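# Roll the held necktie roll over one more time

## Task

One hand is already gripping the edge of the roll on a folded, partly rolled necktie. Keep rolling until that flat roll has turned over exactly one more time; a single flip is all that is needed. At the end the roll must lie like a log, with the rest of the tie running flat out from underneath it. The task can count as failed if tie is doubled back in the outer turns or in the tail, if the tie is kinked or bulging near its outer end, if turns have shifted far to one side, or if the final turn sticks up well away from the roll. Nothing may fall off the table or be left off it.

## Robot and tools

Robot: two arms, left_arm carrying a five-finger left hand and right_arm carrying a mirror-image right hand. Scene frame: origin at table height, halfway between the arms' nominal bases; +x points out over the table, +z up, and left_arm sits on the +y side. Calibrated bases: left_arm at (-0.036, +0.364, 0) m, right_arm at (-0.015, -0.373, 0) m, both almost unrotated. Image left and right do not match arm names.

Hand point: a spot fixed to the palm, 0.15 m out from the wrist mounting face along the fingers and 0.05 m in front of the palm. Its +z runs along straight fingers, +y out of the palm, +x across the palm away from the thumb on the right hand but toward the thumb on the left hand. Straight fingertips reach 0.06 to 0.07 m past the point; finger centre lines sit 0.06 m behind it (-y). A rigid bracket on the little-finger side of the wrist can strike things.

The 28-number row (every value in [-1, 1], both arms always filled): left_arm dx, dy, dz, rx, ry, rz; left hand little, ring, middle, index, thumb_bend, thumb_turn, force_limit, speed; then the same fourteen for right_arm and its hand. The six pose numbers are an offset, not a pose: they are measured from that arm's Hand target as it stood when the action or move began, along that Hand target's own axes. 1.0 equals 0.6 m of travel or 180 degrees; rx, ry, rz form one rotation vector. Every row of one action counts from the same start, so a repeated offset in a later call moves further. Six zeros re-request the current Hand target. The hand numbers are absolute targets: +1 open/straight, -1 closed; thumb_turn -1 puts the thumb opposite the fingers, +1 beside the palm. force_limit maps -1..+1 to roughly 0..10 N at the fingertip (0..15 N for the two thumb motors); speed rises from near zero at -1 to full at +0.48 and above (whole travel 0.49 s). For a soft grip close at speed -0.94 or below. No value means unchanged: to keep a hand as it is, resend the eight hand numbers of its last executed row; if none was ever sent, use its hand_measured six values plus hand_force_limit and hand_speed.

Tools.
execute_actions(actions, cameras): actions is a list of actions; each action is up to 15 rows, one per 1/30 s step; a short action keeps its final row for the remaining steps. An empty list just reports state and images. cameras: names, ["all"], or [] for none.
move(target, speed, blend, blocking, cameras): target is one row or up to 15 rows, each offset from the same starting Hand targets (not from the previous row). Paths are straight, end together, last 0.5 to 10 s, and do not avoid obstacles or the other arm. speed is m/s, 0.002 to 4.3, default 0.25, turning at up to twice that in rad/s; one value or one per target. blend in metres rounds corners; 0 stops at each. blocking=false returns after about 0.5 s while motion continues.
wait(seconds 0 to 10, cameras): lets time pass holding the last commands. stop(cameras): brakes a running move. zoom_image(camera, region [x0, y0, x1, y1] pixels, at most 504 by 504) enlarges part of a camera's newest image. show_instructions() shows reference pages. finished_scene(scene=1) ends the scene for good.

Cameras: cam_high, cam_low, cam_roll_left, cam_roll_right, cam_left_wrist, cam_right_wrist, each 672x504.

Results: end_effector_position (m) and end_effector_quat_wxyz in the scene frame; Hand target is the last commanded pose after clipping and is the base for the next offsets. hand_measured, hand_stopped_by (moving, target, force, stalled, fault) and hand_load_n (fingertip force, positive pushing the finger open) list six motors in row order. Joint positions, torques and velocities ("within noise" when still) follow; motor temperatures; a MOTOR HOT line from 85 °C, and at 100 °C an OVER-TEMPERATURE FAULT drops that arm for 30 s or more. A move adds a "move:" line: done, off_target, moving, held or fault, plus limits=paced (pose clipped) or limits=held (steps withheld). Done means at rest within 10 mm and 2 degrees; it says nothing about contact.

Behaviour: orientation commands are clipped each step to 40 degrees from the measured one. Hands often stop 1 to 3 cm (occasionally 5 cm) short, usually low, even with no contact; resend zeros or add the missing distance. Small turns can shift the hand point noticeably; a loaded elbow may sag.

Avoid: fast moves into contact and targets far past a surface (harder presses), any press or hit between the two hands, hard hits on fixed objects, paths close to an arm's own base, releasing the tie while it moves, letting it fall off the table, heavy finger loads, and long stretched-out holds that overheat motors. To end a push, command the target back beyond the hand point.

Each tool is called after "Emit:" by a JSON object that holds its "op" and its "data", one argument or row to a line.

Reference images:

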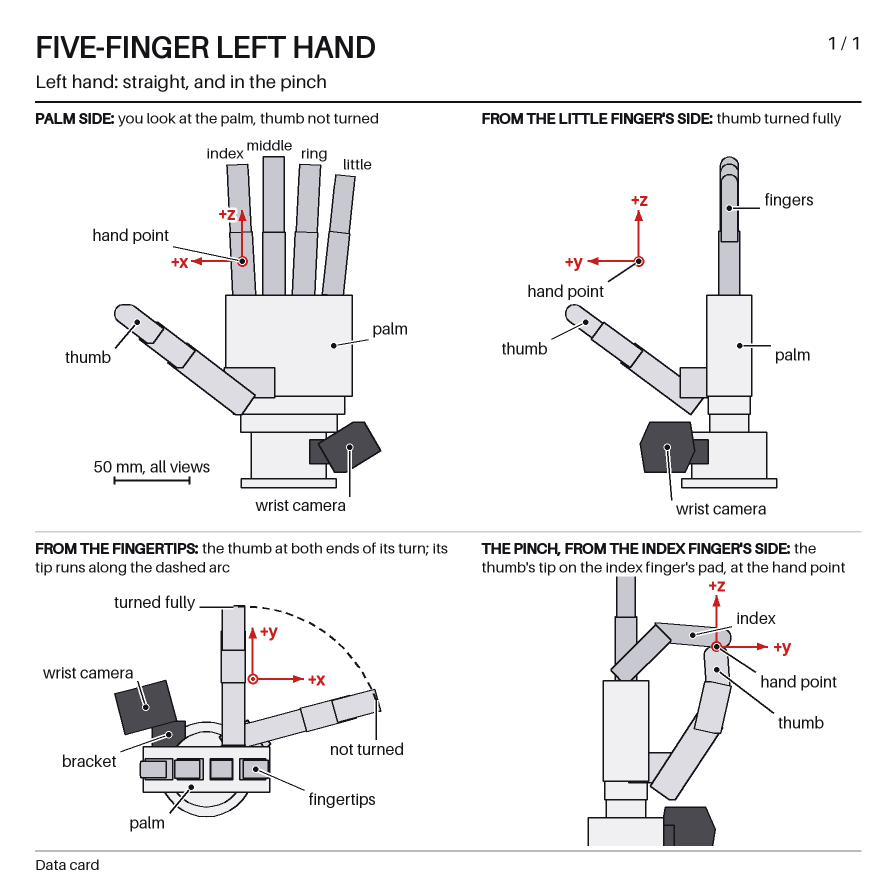

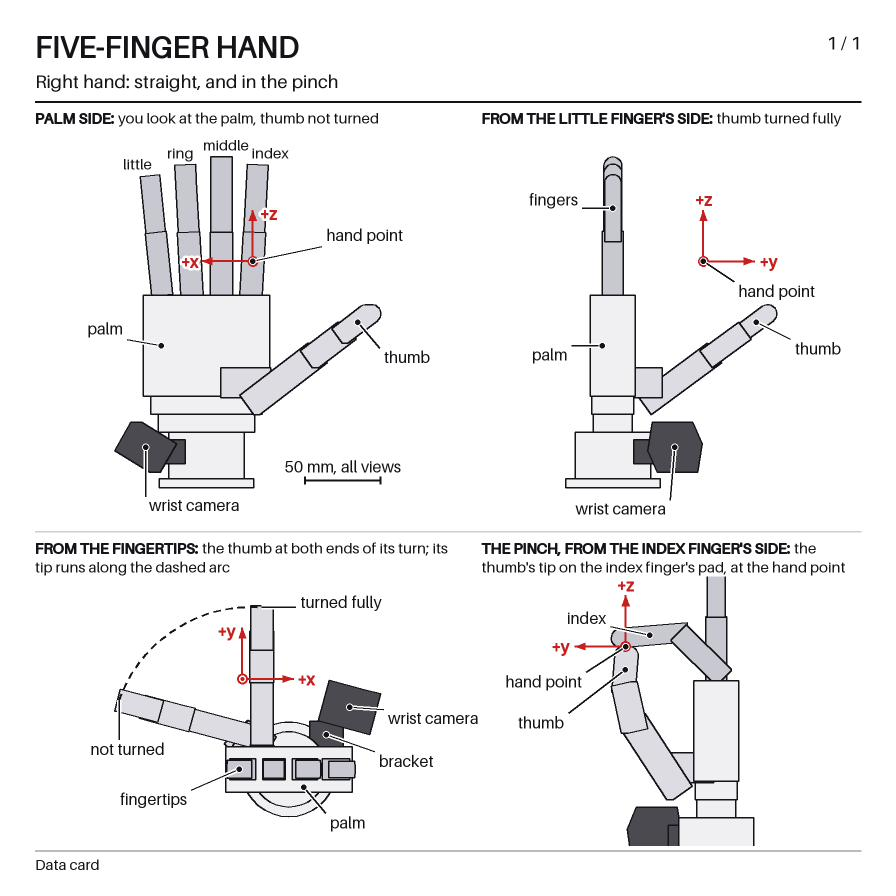

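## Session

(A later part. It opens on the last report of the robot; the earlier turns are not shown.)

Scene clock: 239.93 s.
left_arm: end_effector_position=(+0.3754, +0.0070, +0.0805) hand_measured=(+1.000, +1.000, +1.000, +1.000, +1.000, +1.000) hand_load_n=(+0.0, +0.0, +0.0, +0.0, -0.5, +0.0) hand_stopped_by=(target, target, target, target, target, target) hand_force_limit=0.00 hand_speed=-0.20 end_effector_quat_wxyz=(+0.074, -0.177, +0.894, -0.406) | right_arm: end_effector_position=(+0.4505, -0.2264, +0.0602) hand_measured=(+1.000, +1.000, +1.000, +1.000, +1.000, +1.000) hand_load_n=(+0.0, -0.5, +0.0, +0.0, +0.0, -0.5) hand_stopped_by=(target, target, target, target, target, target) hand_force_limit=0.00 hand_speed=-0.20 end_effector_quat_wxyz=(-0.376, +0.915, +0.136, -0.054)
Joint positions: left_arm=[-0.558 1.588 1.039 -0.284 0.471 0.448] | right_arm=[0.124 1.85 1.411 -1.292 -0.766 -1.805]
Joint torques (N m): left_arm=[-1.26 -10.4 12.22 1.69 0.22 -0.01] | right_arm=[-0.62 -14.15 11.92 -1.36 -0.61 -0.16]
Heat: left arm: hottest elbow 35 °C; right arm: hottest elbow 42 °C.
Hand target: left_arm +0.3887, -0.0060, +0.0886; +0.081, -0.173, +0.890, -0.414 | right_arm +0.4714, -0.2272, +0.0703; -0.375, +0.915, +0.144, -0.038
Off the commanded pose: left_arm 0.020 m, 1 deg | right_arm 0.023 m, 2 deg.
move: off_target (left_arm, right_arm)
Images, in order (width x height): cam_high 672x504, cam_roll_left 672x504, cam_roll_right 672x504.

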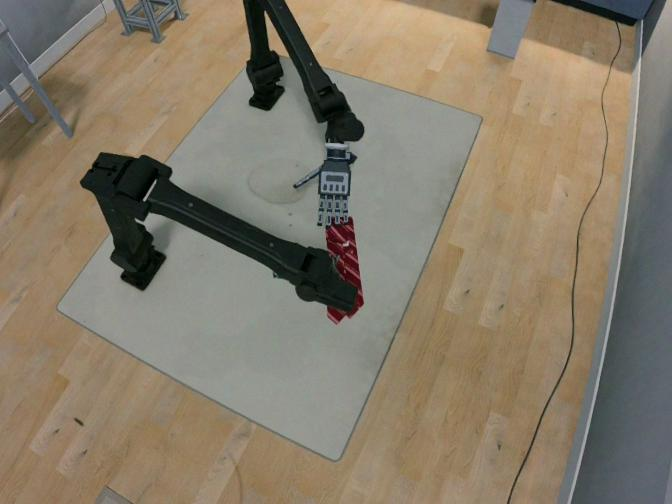

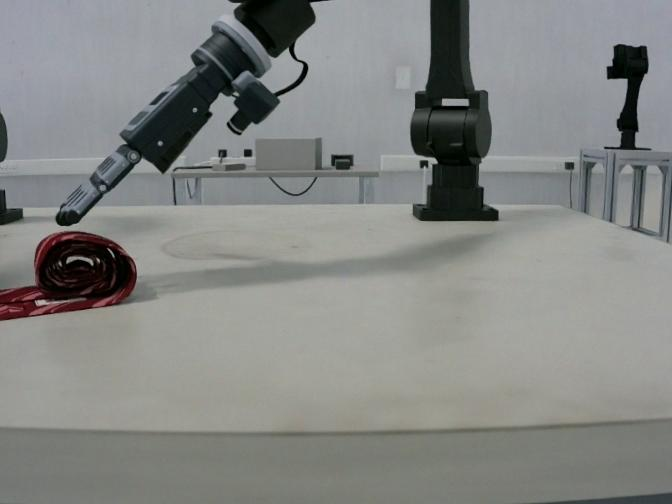

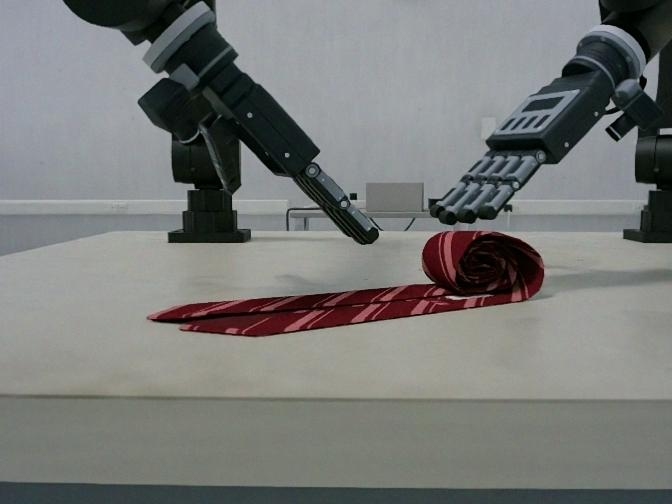

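Emit:
{"op": "move", "data": {
  "target": [0,-0.1275,-0.107,0,0,0,1,1,1,1,1,1,0,-0.2,0,-0.05,-0.15,0,0,0,1,1,1,1,1,1,0,-0.2],
  "speed": 0.12,
  "cameras": ["cam_high", "cam_low", "cam_roll_left", "cam_roll_right", "cam_left_wrist", "cam_right_wrist"]
}}

Emit:
{"op": "zoom_image", "data": {
  "camera": "cam_roll_right",
  "region": [130, 200, 560, 350]
}}

Emit:
{"op": "zoom_image", "data": {
  "camera": "cam_high",
  "region": [290, 180, 390, 340]
}}

Scene clock: 242.43 s.
left_arm: end_effector_position=(+0.3812, +0.0034, +0.1648) hand_measured=(+1.000, +1.000, +1.000, +1.000, +1.000, +1.000) hand_load_n=(+0.0, +0.0, +0.0, +0.0, +0.0, +0.0) hand_stopped_by=(target, target, target, target, target, target) hand_force_limit=0.00 hand_speed=-0.20 end_effector_quat_wxyz=(+0.070, -0.179, +0.895, -0.403) | right_arm: end_effector_position=(+0.4617, -0.2647, +0.1280) hand_measured=(+1.000, +1.000, +1.000, +1.000, +1.000, +1.000) hand_load_n=(+0.0, +0.0, +0.0, +0.0, +0.0, +0.0) hand_stopped_by=(target, target, target, target, target, target) hand_force_limit=0.00 hand_speed=-0.20 end_effector_quat_wxyz=(-0.379, +0.914, +0.130, -0.070)
Joint positions: left_arm=[-0.558 1.514 1.199 -0.529 0.471 0.446] | right_arm=[0.049 1.846 1.585 -1.576 -0.754 -1.908]
Joint torques (N m): left_arm=[-1.38 -12.4 13.34 0.87 0.21 0.02] | right_arm=[-1.14 -16.67 12.46 -1.42 -0.57 -0.15]
Heat: left arm: hottest elbow 36 °C; right arm: hottest elbow 42 °C.
Hand target: left_arm +0.3887, -0.0061, +0.1883; +0.081, -0.173, +0.890, -0.414 | right_arm +0.4803, -0.2676, +0.1557; -0.375, +0.915, +0.144, -0.038
Off the commanded pose: left_arm 0.027 m, 2 deg | right_arm 0.033 m, 4 deg.
move: off_target (left_arm, right_arm)

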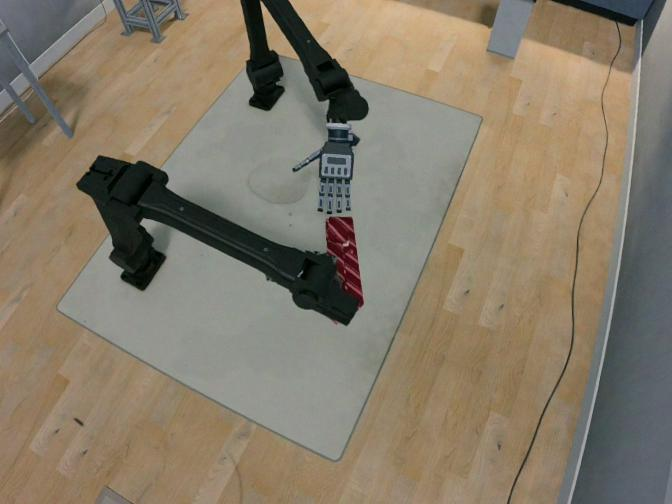

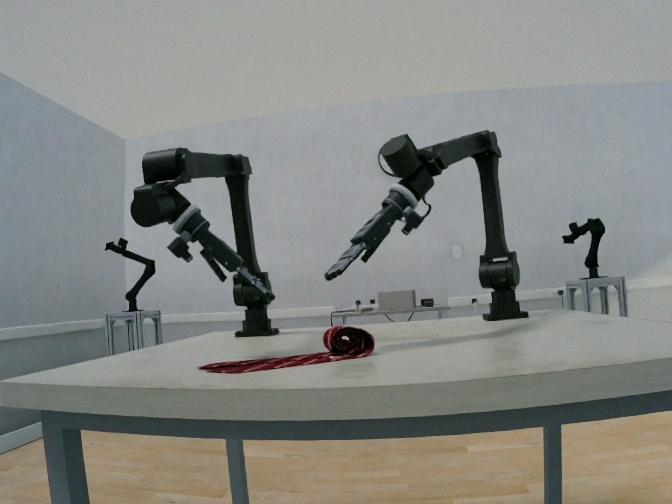

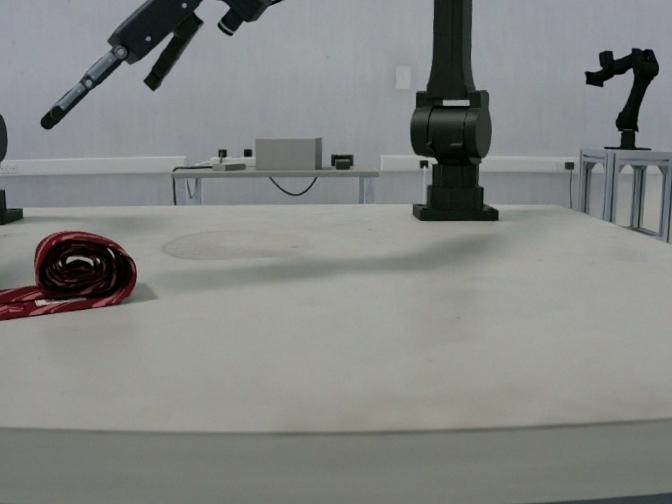

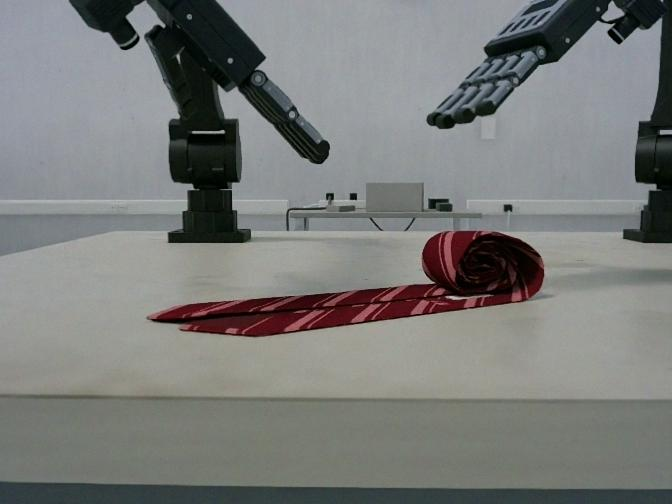

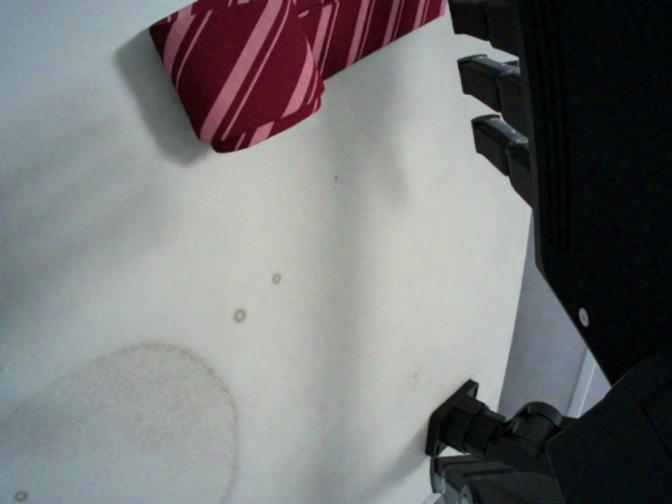

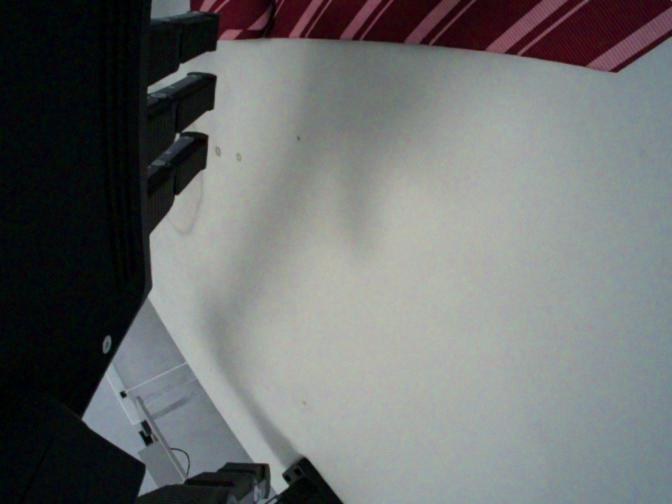

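Scaled by 1.172 from the camera's 672x504 image, which has a finer 960x720 frame.

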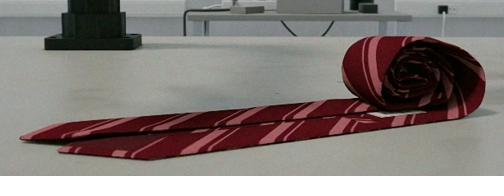

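Scaled by 3.150 from the camera's 672x504 image, which has a finer 960x720 frame.

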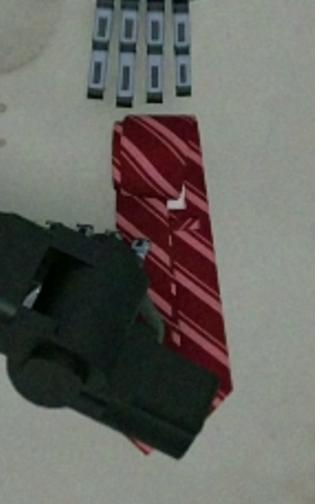

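Emit:
{"op": "finished_scene", "data": {

}}

The scene is finished: the task was done.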